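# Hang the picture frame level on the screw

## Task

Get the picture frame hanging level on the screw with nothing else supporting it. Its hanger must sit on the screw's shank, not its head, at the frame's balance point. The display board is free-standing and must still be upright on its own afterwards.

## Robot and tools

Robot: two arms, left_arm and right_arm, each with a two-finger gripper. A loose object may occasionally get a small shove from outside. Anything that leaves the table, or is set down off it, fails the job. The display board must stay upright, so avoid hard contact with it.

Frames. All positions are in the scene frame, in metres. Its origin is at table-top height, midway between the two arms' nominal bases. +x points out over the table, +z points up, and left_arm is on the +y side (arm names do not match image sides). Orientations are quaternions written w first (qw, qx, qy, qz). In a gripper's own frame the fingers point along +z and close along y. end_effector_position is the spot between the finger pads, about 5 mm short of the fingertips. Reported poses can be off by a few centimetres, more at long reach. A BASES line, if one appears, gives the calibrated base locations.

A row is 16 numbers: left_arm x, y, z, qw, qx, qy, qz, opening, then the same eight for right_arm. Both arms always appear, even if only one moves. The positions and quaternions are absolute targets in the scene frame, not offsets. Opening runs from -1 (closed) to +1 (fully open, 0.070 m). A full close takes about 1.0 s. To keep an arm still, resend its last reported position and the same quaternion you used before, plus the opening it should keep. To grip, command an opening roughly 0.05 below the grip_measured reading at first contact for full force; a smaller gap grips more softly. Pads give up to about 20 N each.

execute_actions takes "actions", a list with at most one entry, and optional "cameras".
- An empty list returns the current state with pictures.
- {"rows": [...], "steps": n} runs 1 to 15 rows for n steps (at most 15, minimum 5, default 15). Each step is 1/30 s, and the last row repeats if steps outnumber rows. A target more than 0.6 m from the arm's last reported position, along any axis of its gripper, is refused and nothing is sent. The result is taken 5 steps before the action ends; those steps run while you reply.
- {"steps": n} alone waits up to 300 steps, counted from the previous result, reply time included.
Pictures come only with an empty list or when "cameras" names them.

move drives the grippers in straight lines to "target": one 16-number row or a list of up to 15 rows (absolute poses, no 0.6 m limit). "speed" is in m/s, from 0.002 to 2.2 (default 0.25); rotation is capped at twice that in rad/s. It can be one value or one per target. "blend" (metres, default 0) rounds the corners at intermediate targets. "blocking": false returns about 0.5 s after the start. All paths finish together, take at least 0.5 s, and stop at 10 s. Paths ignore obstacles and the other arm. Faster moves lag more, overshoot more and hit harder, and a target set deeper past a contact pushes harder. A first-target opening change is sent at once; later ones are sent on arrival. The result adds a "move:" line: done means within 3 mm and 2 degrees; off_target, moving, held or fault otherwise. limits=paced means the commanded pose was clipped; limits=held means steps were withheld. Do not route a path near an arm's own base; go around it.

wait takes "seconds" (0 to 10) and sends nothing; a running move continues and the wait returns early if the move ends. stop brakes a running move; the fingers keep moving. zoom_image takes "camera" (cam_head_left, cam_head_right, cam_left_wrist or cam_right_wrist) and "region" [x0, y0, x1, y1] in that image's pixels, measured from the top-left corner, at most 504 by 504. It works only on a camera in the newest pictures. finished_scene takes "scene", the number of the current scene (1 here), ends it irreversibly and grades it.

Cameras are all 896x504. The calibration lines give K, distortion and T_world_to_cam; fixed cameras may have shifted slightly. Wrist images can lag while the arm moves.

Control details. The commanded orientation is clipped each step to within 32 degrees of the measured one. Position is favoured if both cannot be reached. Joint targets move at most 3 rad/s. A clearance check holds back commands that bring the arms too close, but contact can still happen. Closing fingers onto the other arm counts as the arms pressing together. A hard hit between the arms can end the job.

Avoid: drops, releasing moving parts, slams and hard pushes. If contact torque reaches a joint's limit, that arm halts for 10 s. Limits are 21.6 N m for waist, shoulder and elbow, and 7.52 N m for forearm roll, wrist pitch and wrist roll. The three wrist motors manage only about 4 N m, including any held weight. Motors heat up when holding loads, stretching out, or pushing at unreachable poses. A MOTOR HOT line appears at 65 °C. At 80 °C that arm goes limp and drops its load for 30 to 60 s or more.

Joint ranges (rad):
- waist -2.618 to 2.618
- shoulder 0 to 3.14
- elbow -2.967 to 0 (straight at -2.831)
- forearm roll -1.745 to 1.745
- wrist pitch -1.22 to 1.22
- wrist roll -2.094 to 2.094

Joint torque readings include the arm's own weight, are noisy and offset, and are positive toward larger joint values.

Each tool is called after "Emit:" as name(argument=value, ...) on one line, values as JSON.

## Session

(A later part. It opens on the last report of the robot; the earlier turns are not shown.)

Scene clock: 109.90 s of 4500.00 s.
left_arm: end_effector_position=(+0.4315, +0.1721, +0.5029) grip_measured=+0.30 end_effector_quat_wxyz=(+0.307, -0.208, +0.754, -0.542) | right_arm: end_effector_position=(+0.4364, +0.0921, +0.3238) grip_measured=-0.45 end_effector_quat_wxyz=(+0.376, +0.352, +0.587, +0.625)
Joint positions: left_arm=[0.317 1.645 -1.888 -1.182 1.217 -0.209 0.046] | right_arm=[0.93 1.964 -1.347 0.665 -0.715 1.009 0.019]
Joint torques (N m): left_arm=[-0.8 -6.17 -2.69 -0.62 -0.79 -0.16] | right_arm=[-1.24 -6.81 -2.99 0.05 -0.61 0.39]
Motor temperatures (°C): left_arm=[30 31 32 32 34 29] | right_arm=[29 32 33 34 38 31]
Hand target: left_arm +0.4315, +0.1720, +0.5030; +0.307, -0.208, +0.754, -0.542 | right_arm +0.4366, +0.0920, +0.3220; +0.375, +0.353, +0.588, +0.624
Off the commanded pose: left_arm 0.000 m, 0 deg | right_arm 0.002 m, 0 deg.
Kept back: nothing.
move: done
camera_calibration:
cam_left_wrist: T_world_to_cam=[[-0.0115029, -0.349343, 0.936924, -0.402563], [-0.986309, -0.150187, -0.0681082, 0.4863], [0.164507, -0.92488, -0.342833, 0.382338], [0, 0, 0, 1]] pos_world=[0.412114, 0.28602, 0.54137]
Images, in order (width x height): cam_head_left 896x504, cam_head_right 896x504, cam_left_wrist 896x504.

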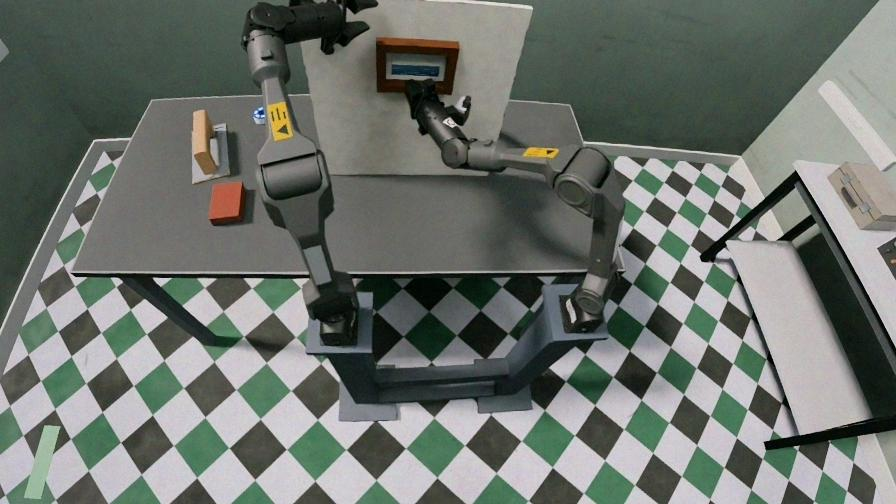

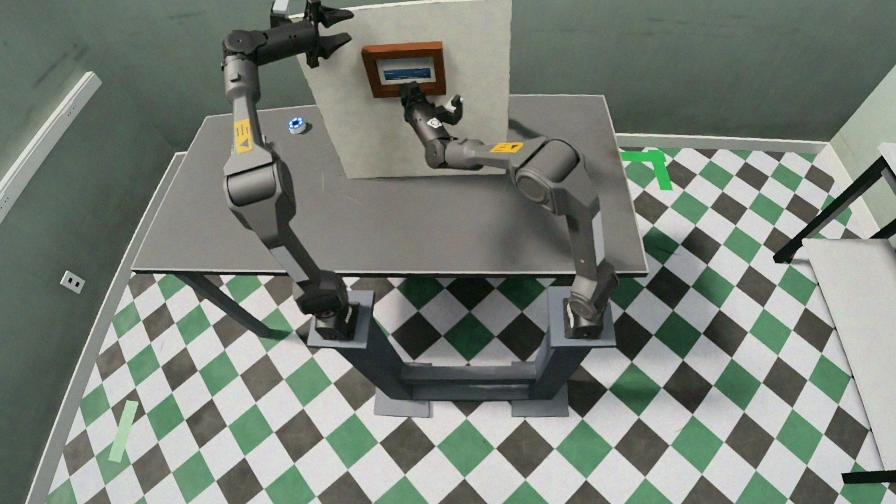

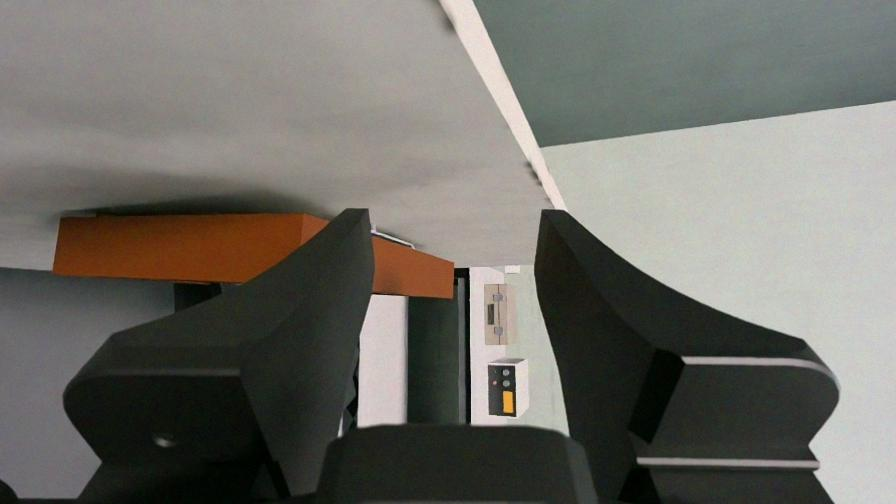

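Emit:
move(target=[[0.38, 0.25, 0.48, 0.307, -0.208, 0.754, -0.542, 0.3, 0.4366, 0.092, 0.3236, 0.3752, 0.3534, 0.5878, 0.6242, -0.49],[0.36, 0.27, 0.46, 0.361, -0.390, 0.622, -0.576, -1, 0.4366, 0.092, 0.3236, 0.3752, 0.3534, 0.5878, 0.6242, -0.49]], speed=[0.1,0.1], cameras=[])

Emit:
move(target=[[0.36, 0.27, 0.46, 0.361, -0.390, 0.622, -0.576, -1, 0.4366, 0.092, 0.3236, 0.3752, 0.3534, 0.5878, 0.6242, -0.35]], speed=[0.02], cameras=["cam_right_wrist","cam_head_left","cam_head_right"])

Emit:
zoom_image(camera="cam_head_left", region=[355, 15, 485, 115])

Emit:
zoom_image(camera="cam_head_right", region=[340, 15, 470, 115])

Scene clock: 115.53 s of 4500.00 s.
left_arm: end_effector_position=(+0.3598, +0.2700, +0.4602) grip_measured=-1.00 end_effector_quat_wxyz=(+0.361, -0.390, +0.622, -0.576) | right_arm: end_effector_position=(+0.4366, +0.0921, +0.3228) grip_measured=-0.45 end_effector_quat_wxyz=(+0.375, +0.354, +0.588, +0.623)
Joint positions: left_arm=[0.696 1.271 -1.193 -1.482 1.143 -0.045 0] | right_arm=[0.93 1.964 -1.348 0.67 -0.71 1.004 0.019]
Joint torques (N m): left_arm=[-0.82 -2.99 -3.43 -0.7 0.03 0.09] | right_arm=[-1.06 -11.1 -5.56 -0.43 -1.16 0.4]
Motor temperatures (°C): left_arm=[30 31 32 32 34 29] | right_arm=[29 32 33 34 38 31]
Hand target: left_arm +0.3600, +0.2700, +0.4600; +0.361, -0.390, +0.622, -0.576 | right_arm +0.4366, +0.0920, +0.3236; +0.375, +0.353, +0.588, +0.624
Off the commanded pose: left_arm 0.000 m, 0 deg | right_arm 0.001 m, 0 deg.
Kept back: nothing.
move: done
No camera images: "cameras" was empty.

Scene clock: 116.03 s of 4500.00 s.
left_arm: end_effector_position=(+0.3598, +0.2700, +0.4602) grip_measured=-1.00 end_effector_quat_wxyz=(+0.361, -0.390, +0.622, -0.576) | right_arm: end_effector_position=(+0.4366, +0.0920, +0.3239) grip_measured=-0.35 end_effector_quat_wxyz=(+0.375, +0.353, +0.587, +0.624)
Joint positions: left_arm=[0.696 1.271 -1.193 -1.482 1.143 -0.045 0] | right_arm=[0.93 1.963 -1.349 0.67 -0.711 1.004 0.023]
Joint torques (N m): left_arm=[-0.64 -3.22 -3.5 -0.68 0.02 0.1] | right_arm=[0.09 -10.22 -4.74 -0.72 -0.97 -0.18]
Motor temperatures (°C): left_arm=[30 31 32 32 34 29] | right_arm=[29 32 33 34 38 31]
Hand target: left_arm +0.3600, +0.2700, +0.4600; +0.361, -0.390, +0.622, -0.576 | right_arm +0.4366, +0.0920, +0.3236; +0.375, +0.353, +0.588, +0.624
Off the commanded pose: left_arm 0.000 m, 0 deg | right_arm 0.000 m, 0 deg.
Kept back: nothing.
move: done
camera_calibration:
cam_right_wrist: T_world_to_cam=[[0.0262503, 0.0587421, -0.997928, 0.307066], [-0.910944, 0.41253, 0.000320956, 0.353339], [0.411694, 0.909048, 0.0643398, -0.165838], [0, 0, 0, 1]] pos_world=[0.382086, -0.0130462, 0.316987]
Images, in order (width x height): cam_head_left 896x504, cam_head_right 896x504, cam_right_wrist 896x504.

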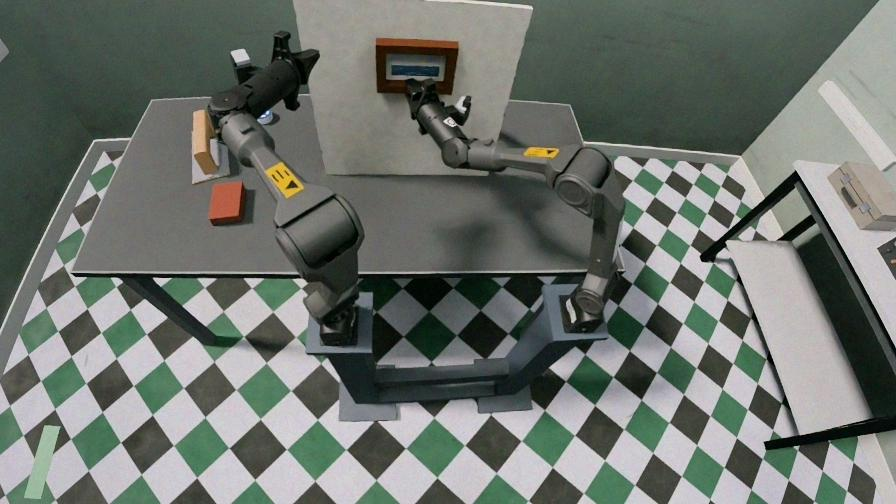

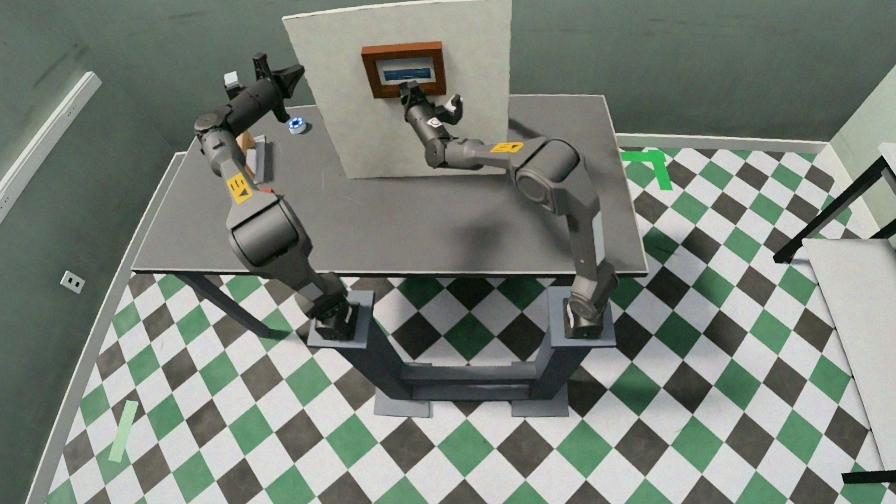

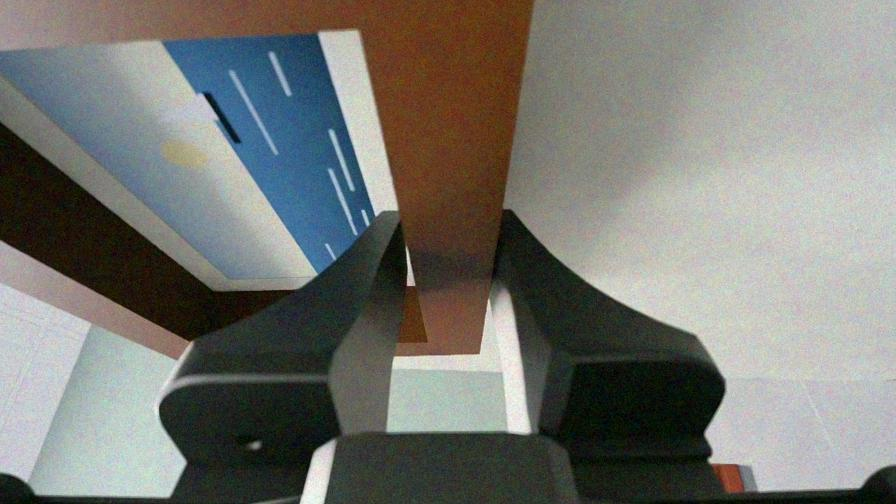

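Scaled by 3.877 from the camera's 896x504 image, which has a finer 1280x720 frame.

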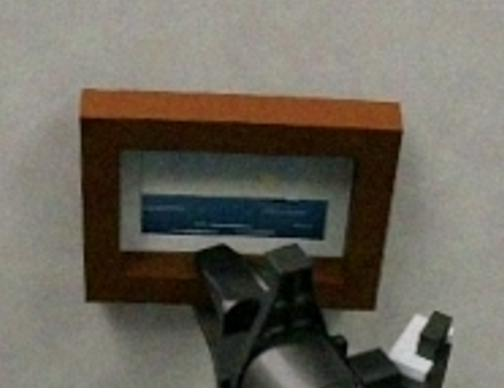

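Scaled by 3.877 from the camera's 896x504 image, which has a finer 1280x720 frame.

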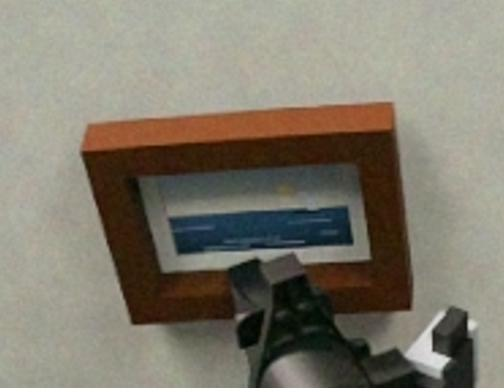

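Emit:
move(target=[[0.36, 0.27, 0.46, 0.361, -0.390, 0.622, -0.576, -1, 0.4366, 0.092, 0.3230, 0.3752, 0.3534, 0.5878, 0.6242, -0.1]], speed=[0.02], cameras=["cam_right_wrist","cam_head_left","cam_head_right"])

Emit:
zoom_image(camera="cam_head_left", region=[355, 15, 485, 115])

Emit:
zoom_image(camera="cam_head_right", region=[340, 15, 470, 115])

Scene clock: 117.07 s of 4500.00 s.
left_arm: end_effector_position=(+0.3598, +0.2700, +0.4602) grip_measured=-1.00 end_effector_quat_wxyz=(+0.361, -0.390, +0.622, -0.576) | right_arm: end_effector_position=(+0.4365, +0.0920, +0.3239) grip_measured=-0.10 end_effector_quat_wxyz=(+0.375, +0.353, +0.587, +0.624)
Joint positions: left_arm=[0.696 1.271 -1.193 -1.482 1.143 -0.045 0] | right_arm=[0.93 1.963 -1.348 0.668 -0.712 1.006 0.032]
Joint torques (N m): left_arm=[-0.7 -3.08 -3.59 -0.69 -0.01 0.1] | right_arm=[0.73 -7.86 -3.63 -0.63 -0.8 0.18]
Motor temperatures (°C): left_arm=[30 31 32 32 34 29] | right_arm=[29 32 33 34 38 31]
Hand target: left_arm +0.3600, +0.2700, +0.4600; +0.361, -0.390, +0.622, -0.576 | right_arm +0.4366, +0.0920, +0.3230; +0.375, +0.353, +0.588, +0.624
Off the commanded pose: left_arm 0.000 m, 0 deg | right_arm 0.001 m, 0 deg.
Kept back: nothing.
move: done
camera_calibration:
cam_right_wrist: T_world_to_cam=[[0.0267528, 0.0589391, -0.997903, 0.30677], [-0.911194, 0.411978, -0.000095507, 0.353558], [0.411109, 0.909285, 0.0647265, -0.165727], [0, 0, 0, 1]] pos_world=[0.382084, -0.0130459, 0.316887]
Images, in order (width x height): cam_head_left 896x504, cam_head_right 896x504, cam_right_wrist 896x504.

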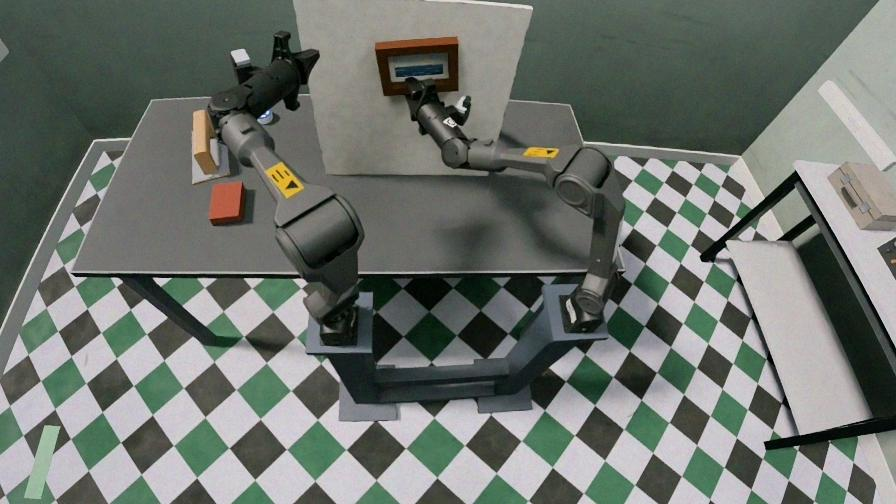

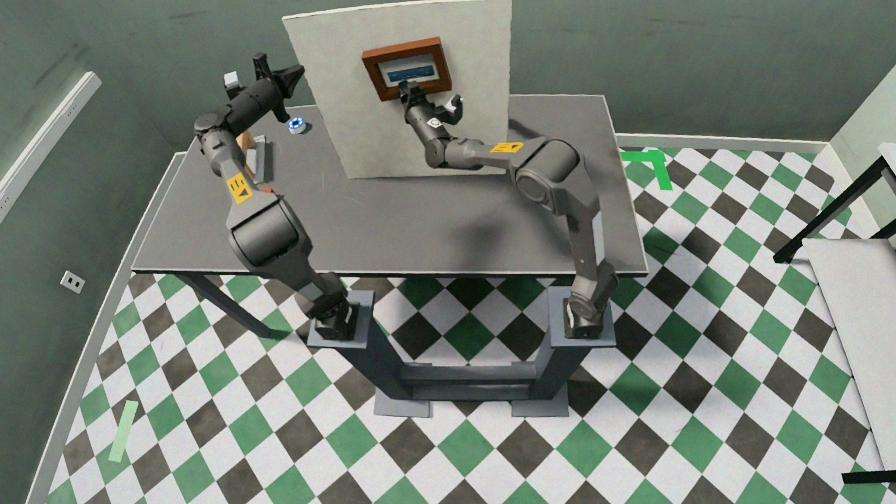

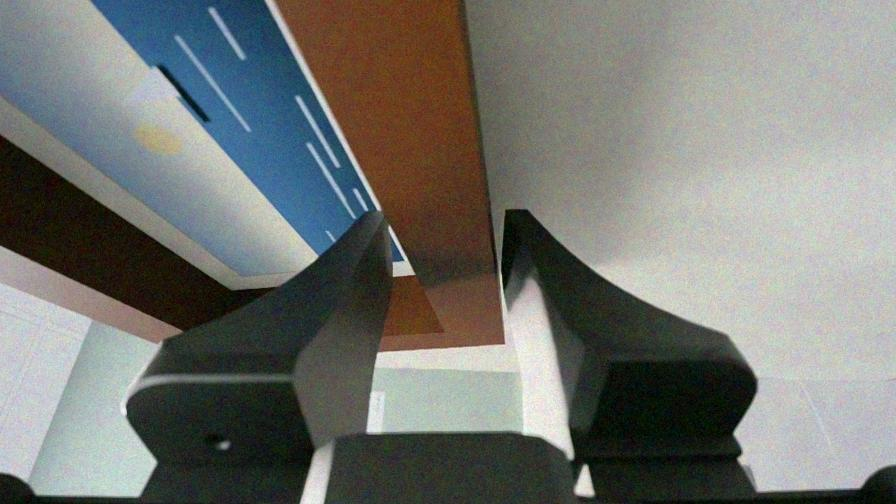

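Scaled by 3.877 from the camera's 896x504 image, which has a finer 1280x720 frame.

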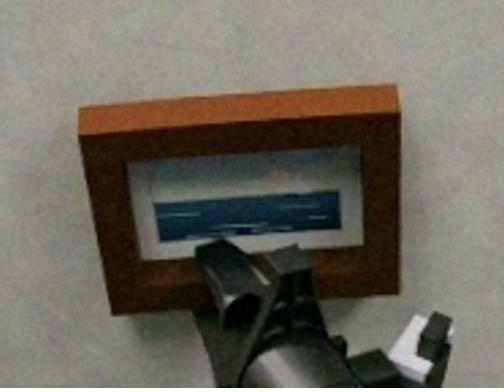

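Scaled by 3.877 from the camera's 896x504 image, which has a finer 1280x720 frame.

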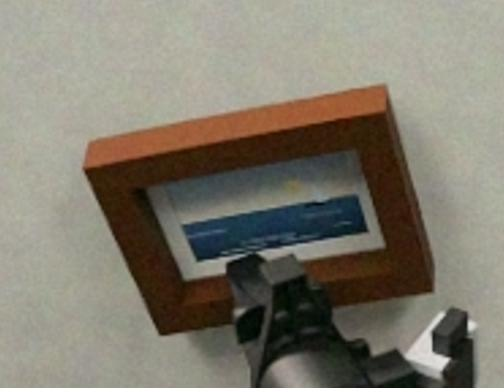

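Emit:
move(target=[[0.36, 0.27, 0.46, 0.361, -0.390, 0.622, -0.576, -1, 0.4366, 0.092, 0.3235, 0.3752, 0.3534, 0.5878, 0.6242, 0.3]], speed=[0.02], cameras=["cam_right_wrist","cam_head_left","cam_head_right"])

Emit:
zoom_image(camera="cam_head_left", region=[355, 15, 485, 115])

Emit:
zoom_image(camera="cam_head_right", region=[340, 15, 470, 115])

Scene clock: 118.10 s of 4500.00 s.
left_arm: end_effector_position=(+0.3598, +0.2700, +0.4602) grip_measured=-1.00 end_effector_quat_wxyz=(+0.361, -0.390, +0.622, -0.576) | right_arm: end_effector_position=(+0.4366, +0.0921, +0.3231) grip_measured=+0.30 end_effector_quat_wxyz=(+0.375, +0.353, +0.588, +0.624)
Joint positions: left_arm=[0.696 1.271 -1.193 -1.482 1.143 -0.045 0] | right_arm=[0.93 1.964 -1.348 0.669 -0.711 1.005 0.046]
Joint torques (N m): left_arm=[-0.63 -3.16 -3.52 -0.71 0 0.08] | right_arm=[0.69 -9.52 -4.64 -0.43 -0.56 -0.2]
Motor temperatures (°C): left_arm=[30 31 32 32 34 29] | right_arm=[29 32 33 34 38 31]
Hand target: left_arm +0.3600, +0.2700, +0.4600; +0.361, -0.390, +0.622, -0.576 | right_arm +0.4366, +0.0920, +0.3235; +0.375, +0.353, +0.588, +0.624
Off the commanded pose: left_arm 0.000 m, 0 deg | right_arm 0.000 m, 0 deg.
Kept back: nothing.
move: done
camera_calibration:
cam_right_wrist: T_world_to_cam=[[0.0254091, 0.0575989, -0.998016, 0.306789], [-0.911188, 0.41199, 0.000578862, 0.353392], [0.411206, 0.909366, 0.0629518, -0.165301], [0, 0, 0, 1]] pos_world=[0.382184, -0.0129459, 0.316382]
Images, in order (width x height): cam_head_left 896x504, cam_head_right 896x504, cam_right_wrist 896x504.

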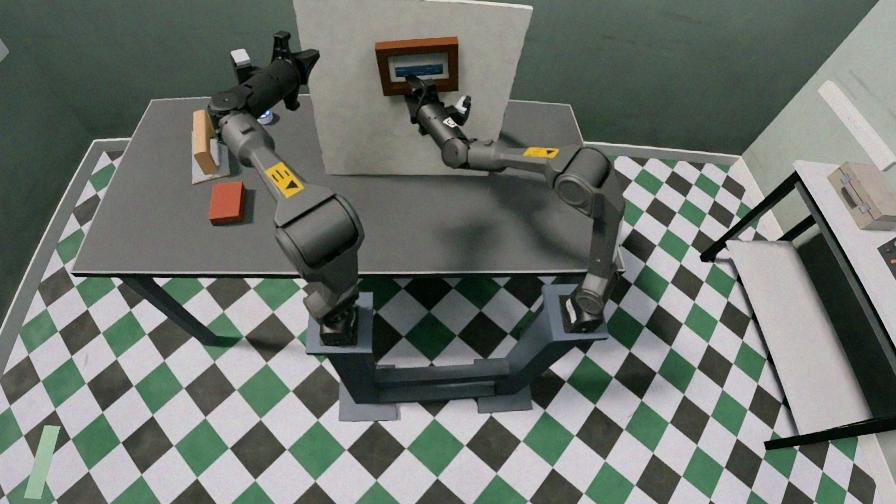

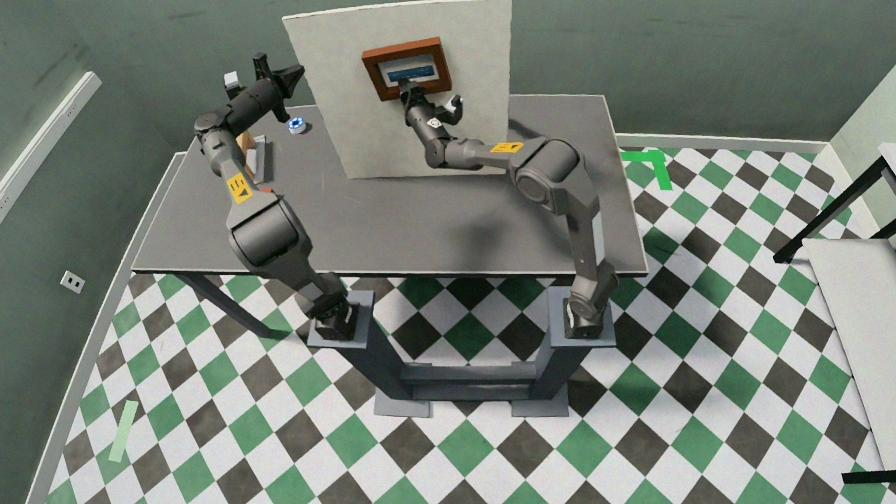

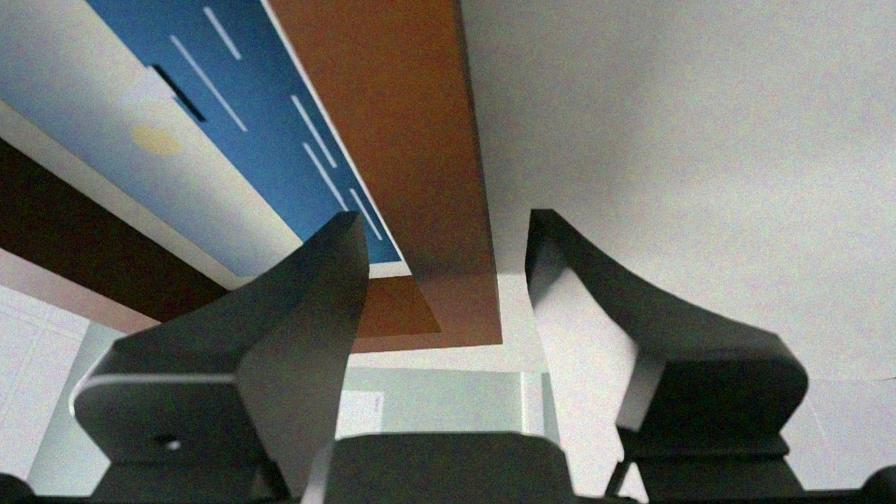

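Scaled by 3.877 from the camera's 896x504 image, which has a finer 1280x720 frame.

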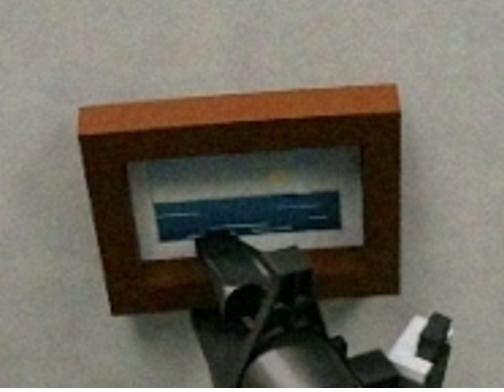

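Scaled by 3.877 from the camera's 896x504 image, which has a finer 1280x720 frame.

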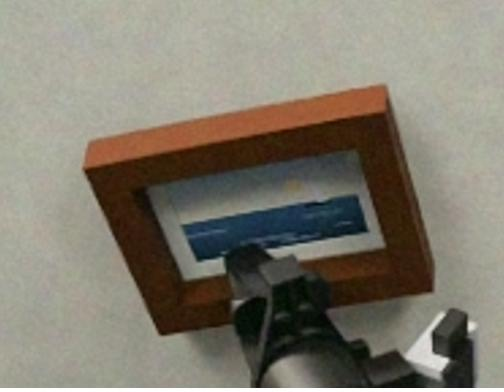

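Emit:
move(target=[[0.37, 0.26, 0.50, 0.307, -0.208, 0.754, -0.542, -1, 0.430, 0.0885, 0.3235, 0.3752, 0.3534, 0.5878, 0.6242, 0.3],[0.43, 0.185, 0.515, 0.307, -0.208, 0.754, -0.542, -1, 0.430, 0.0885, 0.3235, 0.3752, 0.3534, 0.5878, 0.6242, 0.3]], speed=[0.15,0.12], cameras=["cam_left_wrist","cam_head_left"])

Emit:
zoom_image(camera="cam_left_wrist", region=[300, 170, 500, 290])

Scene clock: 121.40 s of 4500.00 s.
left_arm: end_effector_position=(+0.4304, +0.1843, +0.5146) grip_measured=-1.00 end_effector_quat_wxyz=(+0.321, -0.216, +0.746, -0.542) | right_arm: end_effector_position=(+0.4303, +0.0883, +0.3233) grip_measured=+0.30 end_effector_quat_wxyz=(+0.375, +0.353, +0.588, +0.624)
Joint positions: left_arm=[0.35 1.645 -1.923 -1.188 1.223 -0.231 0] | right_arm=[0.937 1.942 -1.313 0.67 -0.726 1.008 0.046]
Joint torques (N m): left_arm=[0.87 -6.99 -2.14 -0.8 -0.42 0.08] | right_arm=[0.42 -9.14 -3.95 -0.45 -0.75 0.15]
Motor temperatures (°C): left_arm=[30 31 32 32 34 29] | right_arm=[29 32 33 34 38 31]
Hand target: left_arm +0.4301, +0.1847, +0.5148; +0.321, -0.216, +0.746, -0.542 | right_arm +0.4300, +0.0885, +0.3235; +0.375, +0.353, +0.588, +0.624
Off the commanded pose: left_arm 0.001 m, 2 deg | right_arm 0.000 m, 0 deg.
joint sent to its limit (left arm) — joint 5 (wrist pitch), upper limit.
Kept back: nothing.
move: done
camera_calibration:
cam_left_wrist: T_world_to_cam=[[-0.0167138, -0.34141, 0.939766, -0.409931], [-0.980039, -0.180626, -0.08305, 0.498441], [0.1981, -0.922396, -0.331576, 0.377092], [0, 0, 0, 1]] pos_world=[0.406939, 0.297905, 0.551669]
Images, in order (width x height): cam_head_left 896x504, cam_left_wrist 896x504.

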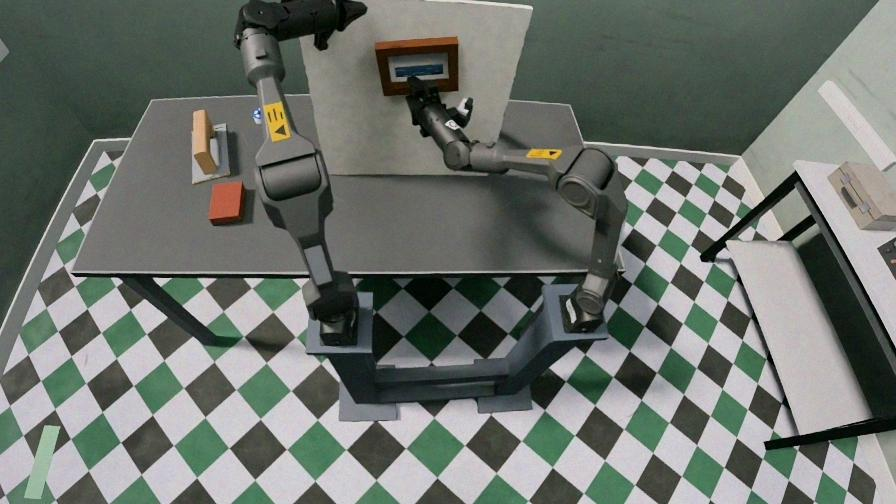

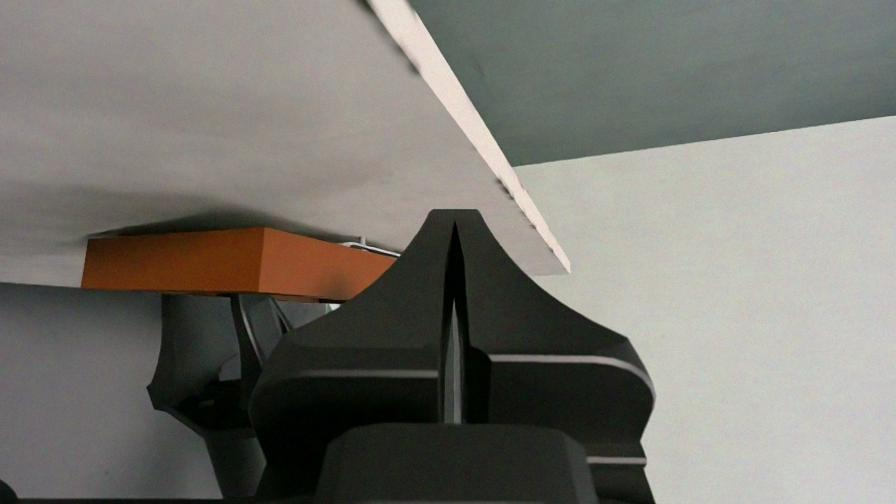

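Scaled by 2.520 from the camera's 896x504 image, which has a finer 1280x720 frame.

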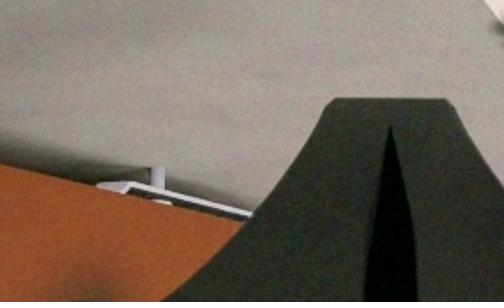

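Emit:
zoom_image(camera="cam_left_wrist", region=[325, 215, 405, 275])

Scaled by 6.300 from the camera's 896x504 image, which has a finer 1280x720 frame.

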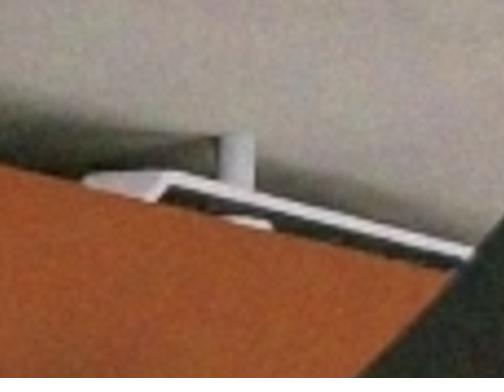

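Emit:
move(target=[[0.40, 0.24, 0.45, 0.361, -0.390, 0.622, -0.576, -1, 0.385, 0.0645, 0.3235, 0.3752, 0.3534, 0.5878, 0.6242, 0.4],[0.40, 0.20, 0.36, 0.314, -0.407, 0.675, -0.529, -1, 0.36, -0.05, 0.33, 0.361, 0.390, 0.622, 0.576, -1]], speed=[0.06,0.12])

Emit:
zoom_image(camera="cam_head_left", region=[355, 15, 485, 115])

Emit:
zoom_image(camera="cam_head_right", region=[340, 15, 470, 115])

Scene clock: 130.10 s of 4500.00 s.
left_arm: end_effector_position=(+0.3999, +0.2000, +0.3599) grip_measured=-1.00 end_effector_quat_wxyz=(+0.314, -0.407, +0.675, -0.529) | right_arm: end_effector_position=(+0.3600, -0.0501, +0.3300) grip_measured=-1.00 end_effector_quat_wxyz=(+0.361, +0.390, +0.622, +0.576)
Joint positions: left_arm=[0.311 1.324 -0.986 -1.475 0.772 0.104 0] | right_arm=[0.837 1.401 -0.777 0.712 -0.573 0.974 0]
Joint torques (N m): left_arm=[0.45 -3.82 -3.72 -0.76 0.18 -0.12] | right_arm=[0.76 -3.46 -4.62 -0.59 -0.79 0.17]
Motor temperatures (°C): left_arm=[30 31 32 32 34 29] | right_arm=[28 32 33 33 38 31]
Hand target: left_arm +0.4000, +0.2000, +0.3600; +0.314, -0.407, +0.675, -0.529 | right_arm +0.3600, -0.0500, +0.3300; +0.361, +0.390, +0.622, +0.576
Off the commanded pose: left_arm 0.000 m, 0 deg | right_arm 0.000 m, 0 deg.
Kept back: nothing.
move: done
camera_calibration:
cam_left_wrist: T_world_to_cam=[[0.231624, -0.129957, 0.964086, -0.410106], [-0.868292, -0.474495, 0.144648, 0.390623], [0.438656, -0.870612, -0.222745, 0.200545], [0, 0, 0, 1]] pos_world=[0.346195, 0.306649, 0.383545]
cam_right_wrist: T_world_to_cam=[[-0.0952462, -0.00249259, -0.995451, 0.363327], [-0.889821, 0.448509, 0.0840163, 0.308833], [0.446259, 0.893775, -0.0449367, 0.0173094], [0, 0, 0, 1]] pos_world=[0.301687, -0.153079, 0.336505]

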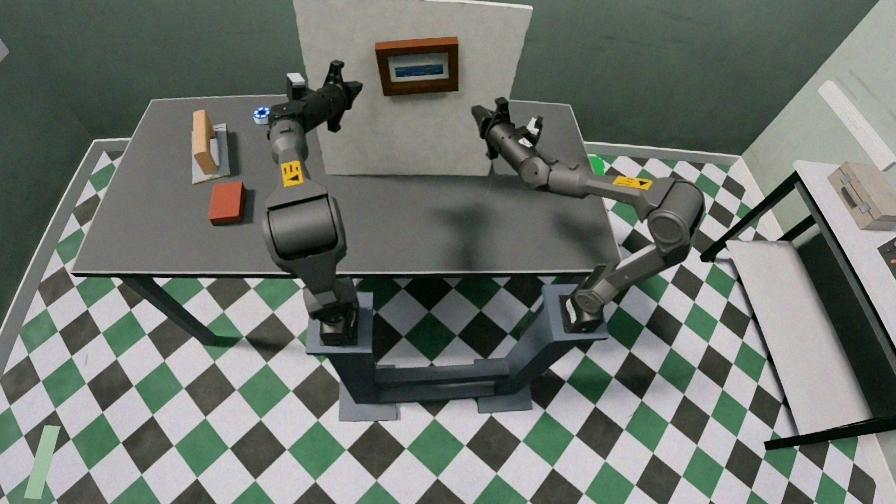

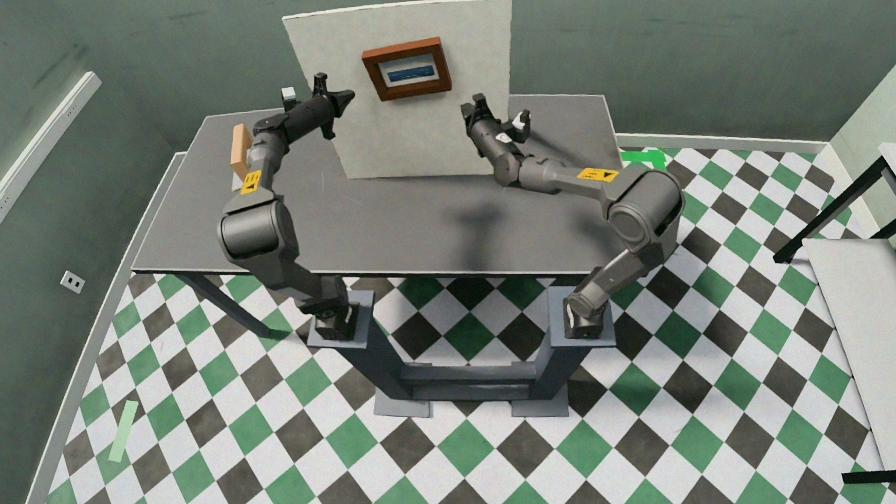

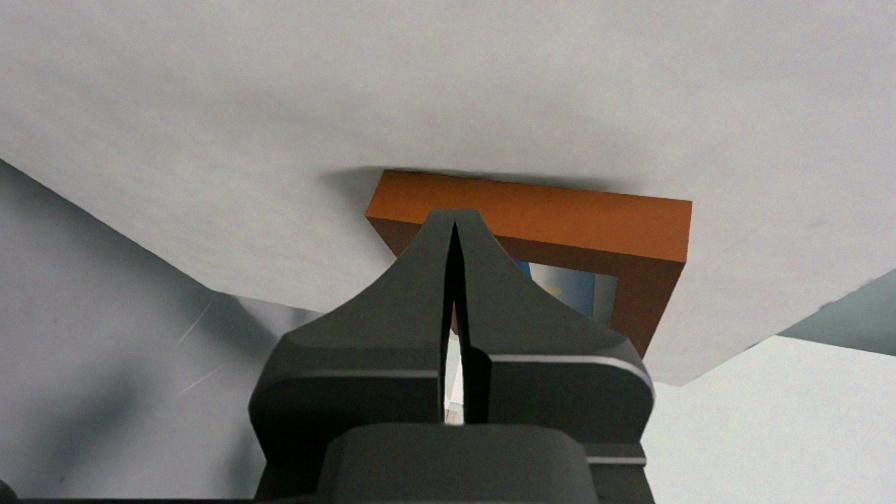

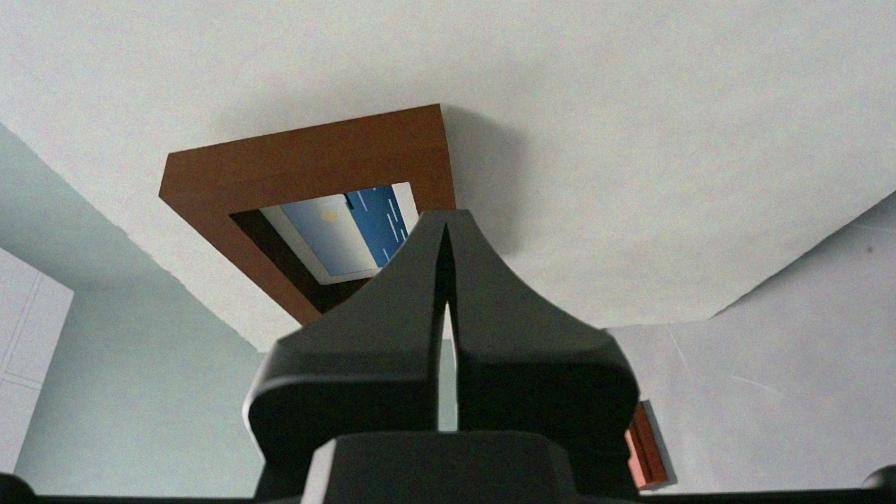

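Scaled by 3.877 from the camera's 896x504 image, which has a finer 1280x720 frame.

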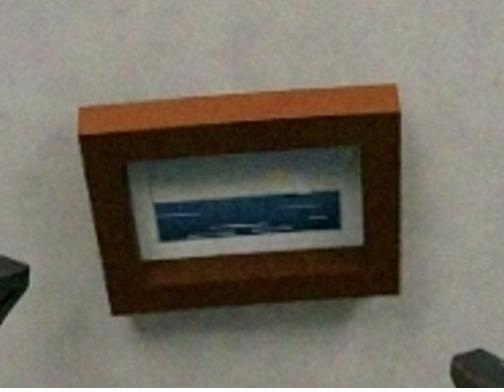

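Scaled by 3.877 from the camera's 896x504 image, which has a finer 1280x720 frame.

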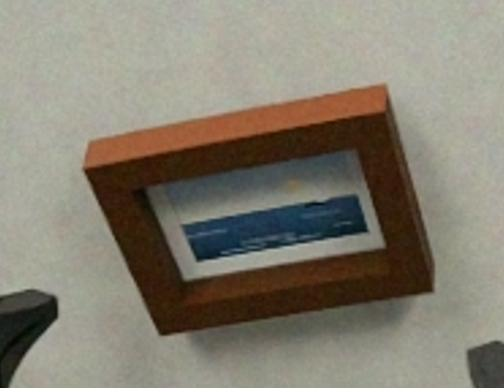

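Emit:
move(target=[[0.40, 0.20, 0.36, 0.314, -0.407, 0.675, -0.529, -1, 0.425, -0.060, 0.328, 0.361, 0.390, 0.622, 0.576, -1],[0.40, 0.20, 0.36, 0.314, -0.407, 0.675, -0.529, -1, 0.438, -0.046, 0.328, 0.361, 0.390, 0.622, 0.576, -1],[0.40, 0.20, 0.36, 0.314, -0.407, 0.675, -0.529, -1, 0.438, -0.020, 0.312, 0.361, 0.390, 0.622, 0.576, -1]], speed=[0.1,0.05,0.02], cameras=["cam_head_left","cam_head_right"])

Emit:
zoom_image(camera="cam_head_left", region=[355, 15, 485, 115])

Emit:
zoom_image(camera="cam_head_right", region=[340, 15, 470, 115])

Scene clock: 133.47 s of 4500.00 s.
left_arm: end_effector_position=(+0.3999, +0.2000, +0.3599) grip_measured=-1.00 end_effector_quat_wxyz=(+0.314, -0.407, +0.675, -0.529) | right_arm: end_effector_position=(+0.4380, -0.0200, +0.3119) grip_measured=-1.00 end_effector_quat_wxyz=(+0.361, +0.390, +0.622, +0.576)
Joint positions: left_arm=[0.311 1.324 -0.986 -1.475 0.772 0.104 0] | right_arm=[0.715 1.692 -1.028 0.473 -0.547 1.177 0]
Joint torques (N m): left_arm=[0.38 -3.73 -3.62 -0.71 0.17 -0.14] | right_arm=[0 -6.48 -4.51 -0.38 -0.78 -0.1]
Motor temperatures (°C): left_arm=[30 31 32 32 34 29] | right_arm=[28 32 33 33 38 31]
Hand target: left_arm +0.4000, +0.2000, +0.3600; +0.314, -0.407, +0.675, -0.529 | right_arm +0.4380, -0.0200, +0.3120; +0.361, +0.390, +0.622, +0.576
Off the commanded pose: left_arm 0.000 m, 0 deg | right_arm 0.000 m, 0 deg.
Kept back: nothing.
move: done
Images, in order (width x height): cam_head_left 896x504, cam_head_right 896x504.

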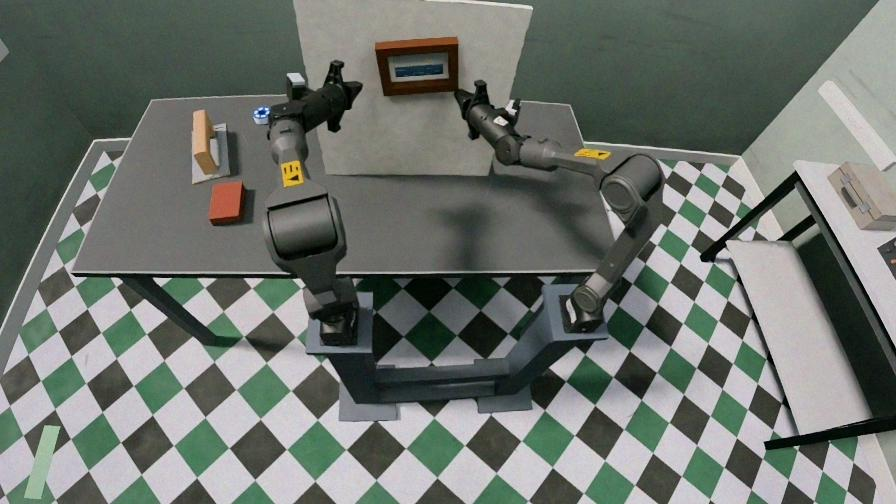

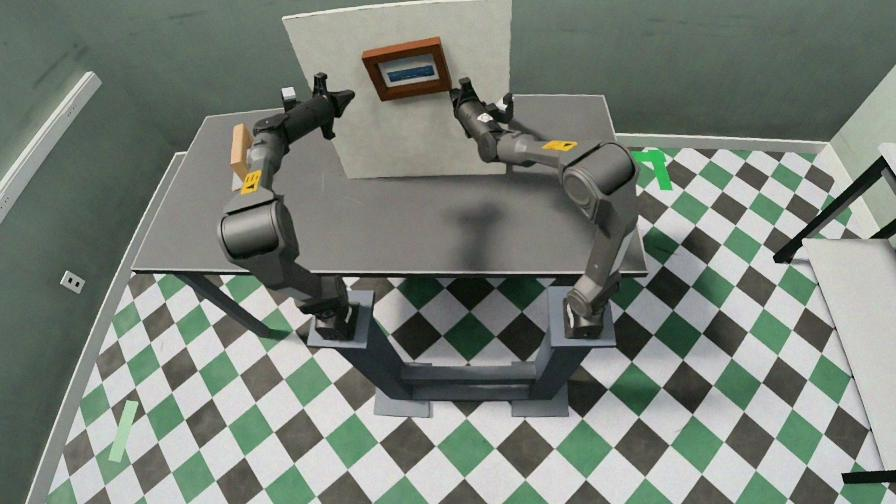

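Scaled by 3.877 from the camera's 896x504 image, which has a finer 1280x720 frame.

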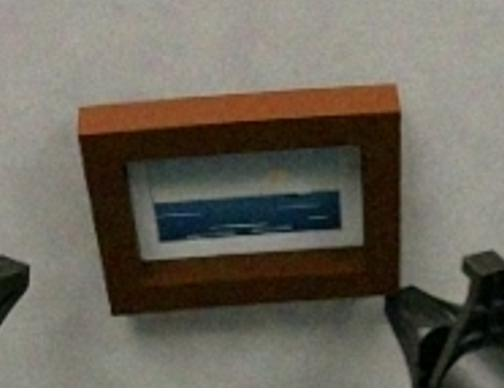

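Scaled by 3.877 from the camera's 896x504 image, which has a finer 1280x720 frame.

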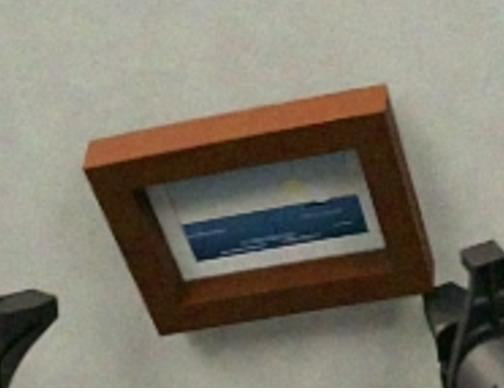

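Emit:
move(target=[[0.40, 0.20, 0.36, 0.314, -0.407, 0.675, -0.529, -1, 0.438, -0.045, 0.322, 0.361, 0.390, 0.622, 0.576, -1],[0.40, 0.20, 0.36, 0.314, -0.407, 0.675, -0.529, -1, 0.438, -0.045, 0.333, 0.361, 0.390, 0.622, 0.576, -1],[0.40, 0.20, 0.36, 0.314, -0.407, 0.675, -0.529, -1, 0.438, -0.018, 0.327, 0.361, 0.390, 0.622, 0.576, -1]], speed=[0.05,0.05,0.02], cameras=["cam_head_left","cam_head_right"])

Emit:
zoom_image(camera="cam_head_left", region=[355, 15, 485, 115])

Emit:
zoom_image(camera="cam_head_right", region=[340, 15, 470, 115])

Scene clock: 136.30 s of 4500.00 s.
left_arm: end_effector_position=(+0.3999, +0.2000, +0.3599) grip_measured=-1.00 end_effector_quat_wxyz=(+0.314, -0.407, +0.675, -0.529) | right_arm: end_effector_position=(+0.4380, -0.0180, +0.3268) grip_measured=-1.00 end_effector_quat_wxyz=(+0.361, +0.390, +0.622, +0.575)
Joint positions: left_arm=[0.311 1.324 -0.986 -1.475 0.772 0.104 0] | right_arm=[0.72 1.672 -1.069 0.534 -0.496 1.111 0]
Joint torques (N m): left_arm=[0.59 -3.65 -3.59 -0.66 0.16 -0.13] | right_arm=[0.21 -6.44 -4.64 -0.51 -0.81 0.01]
Motor temperatures (°C): left_arm=[30 31 32 32 34 29] | right_arm=[28 32 33 33 38 30]
Hand target: left_arm +0.4000, +0.2000, +0.3600; +0.314, -0.407, +0.675, -0.529 | right_arm +0.4380, -0.0180, +0.3270; +0.361, +0.390, +0.622, +0.576
Off the commanded pose: left_arm 0.000 m, 0 deg | right_arm 0.000 m, 0 deg.
Kept back: nothing.
move: done
Images, in order (width x height): cam_head_left 896x504, cam_head_right 896x504.

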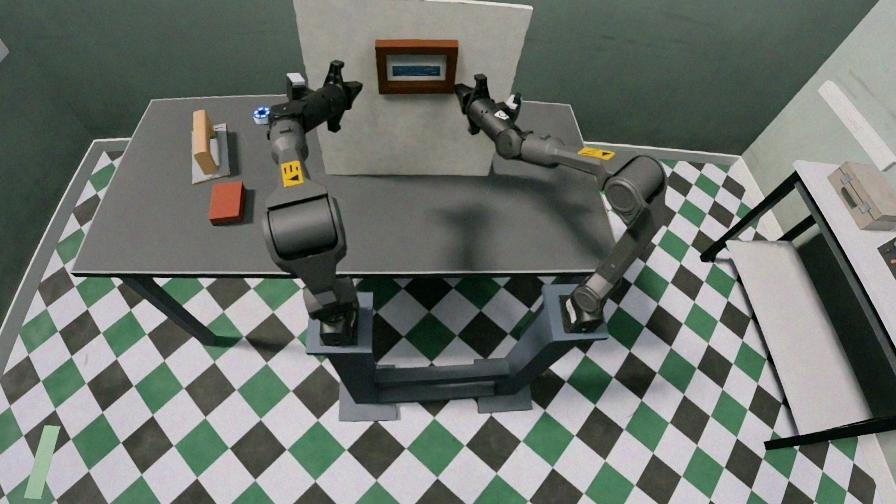

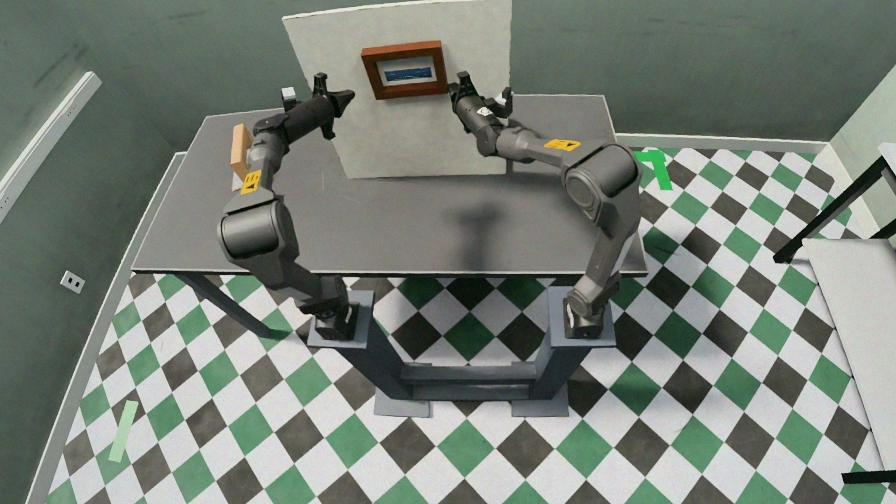

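Scaled by 3.877 from the camera's 896x504 image, which has a finer 1280x720 frame.

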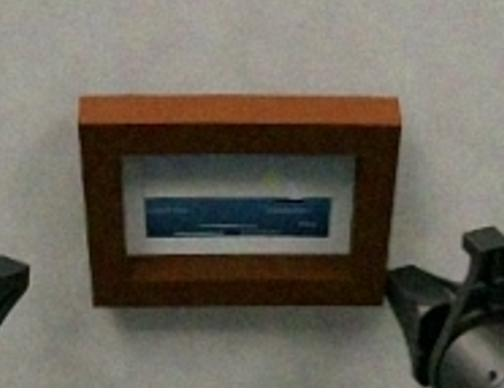

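Scaled by 3.877 from the camera's 896x504 image, which has a finer 1280x720 frame.

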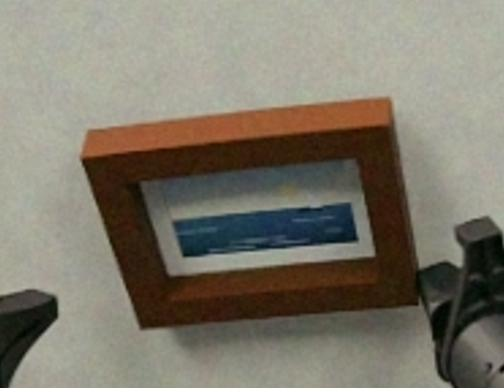

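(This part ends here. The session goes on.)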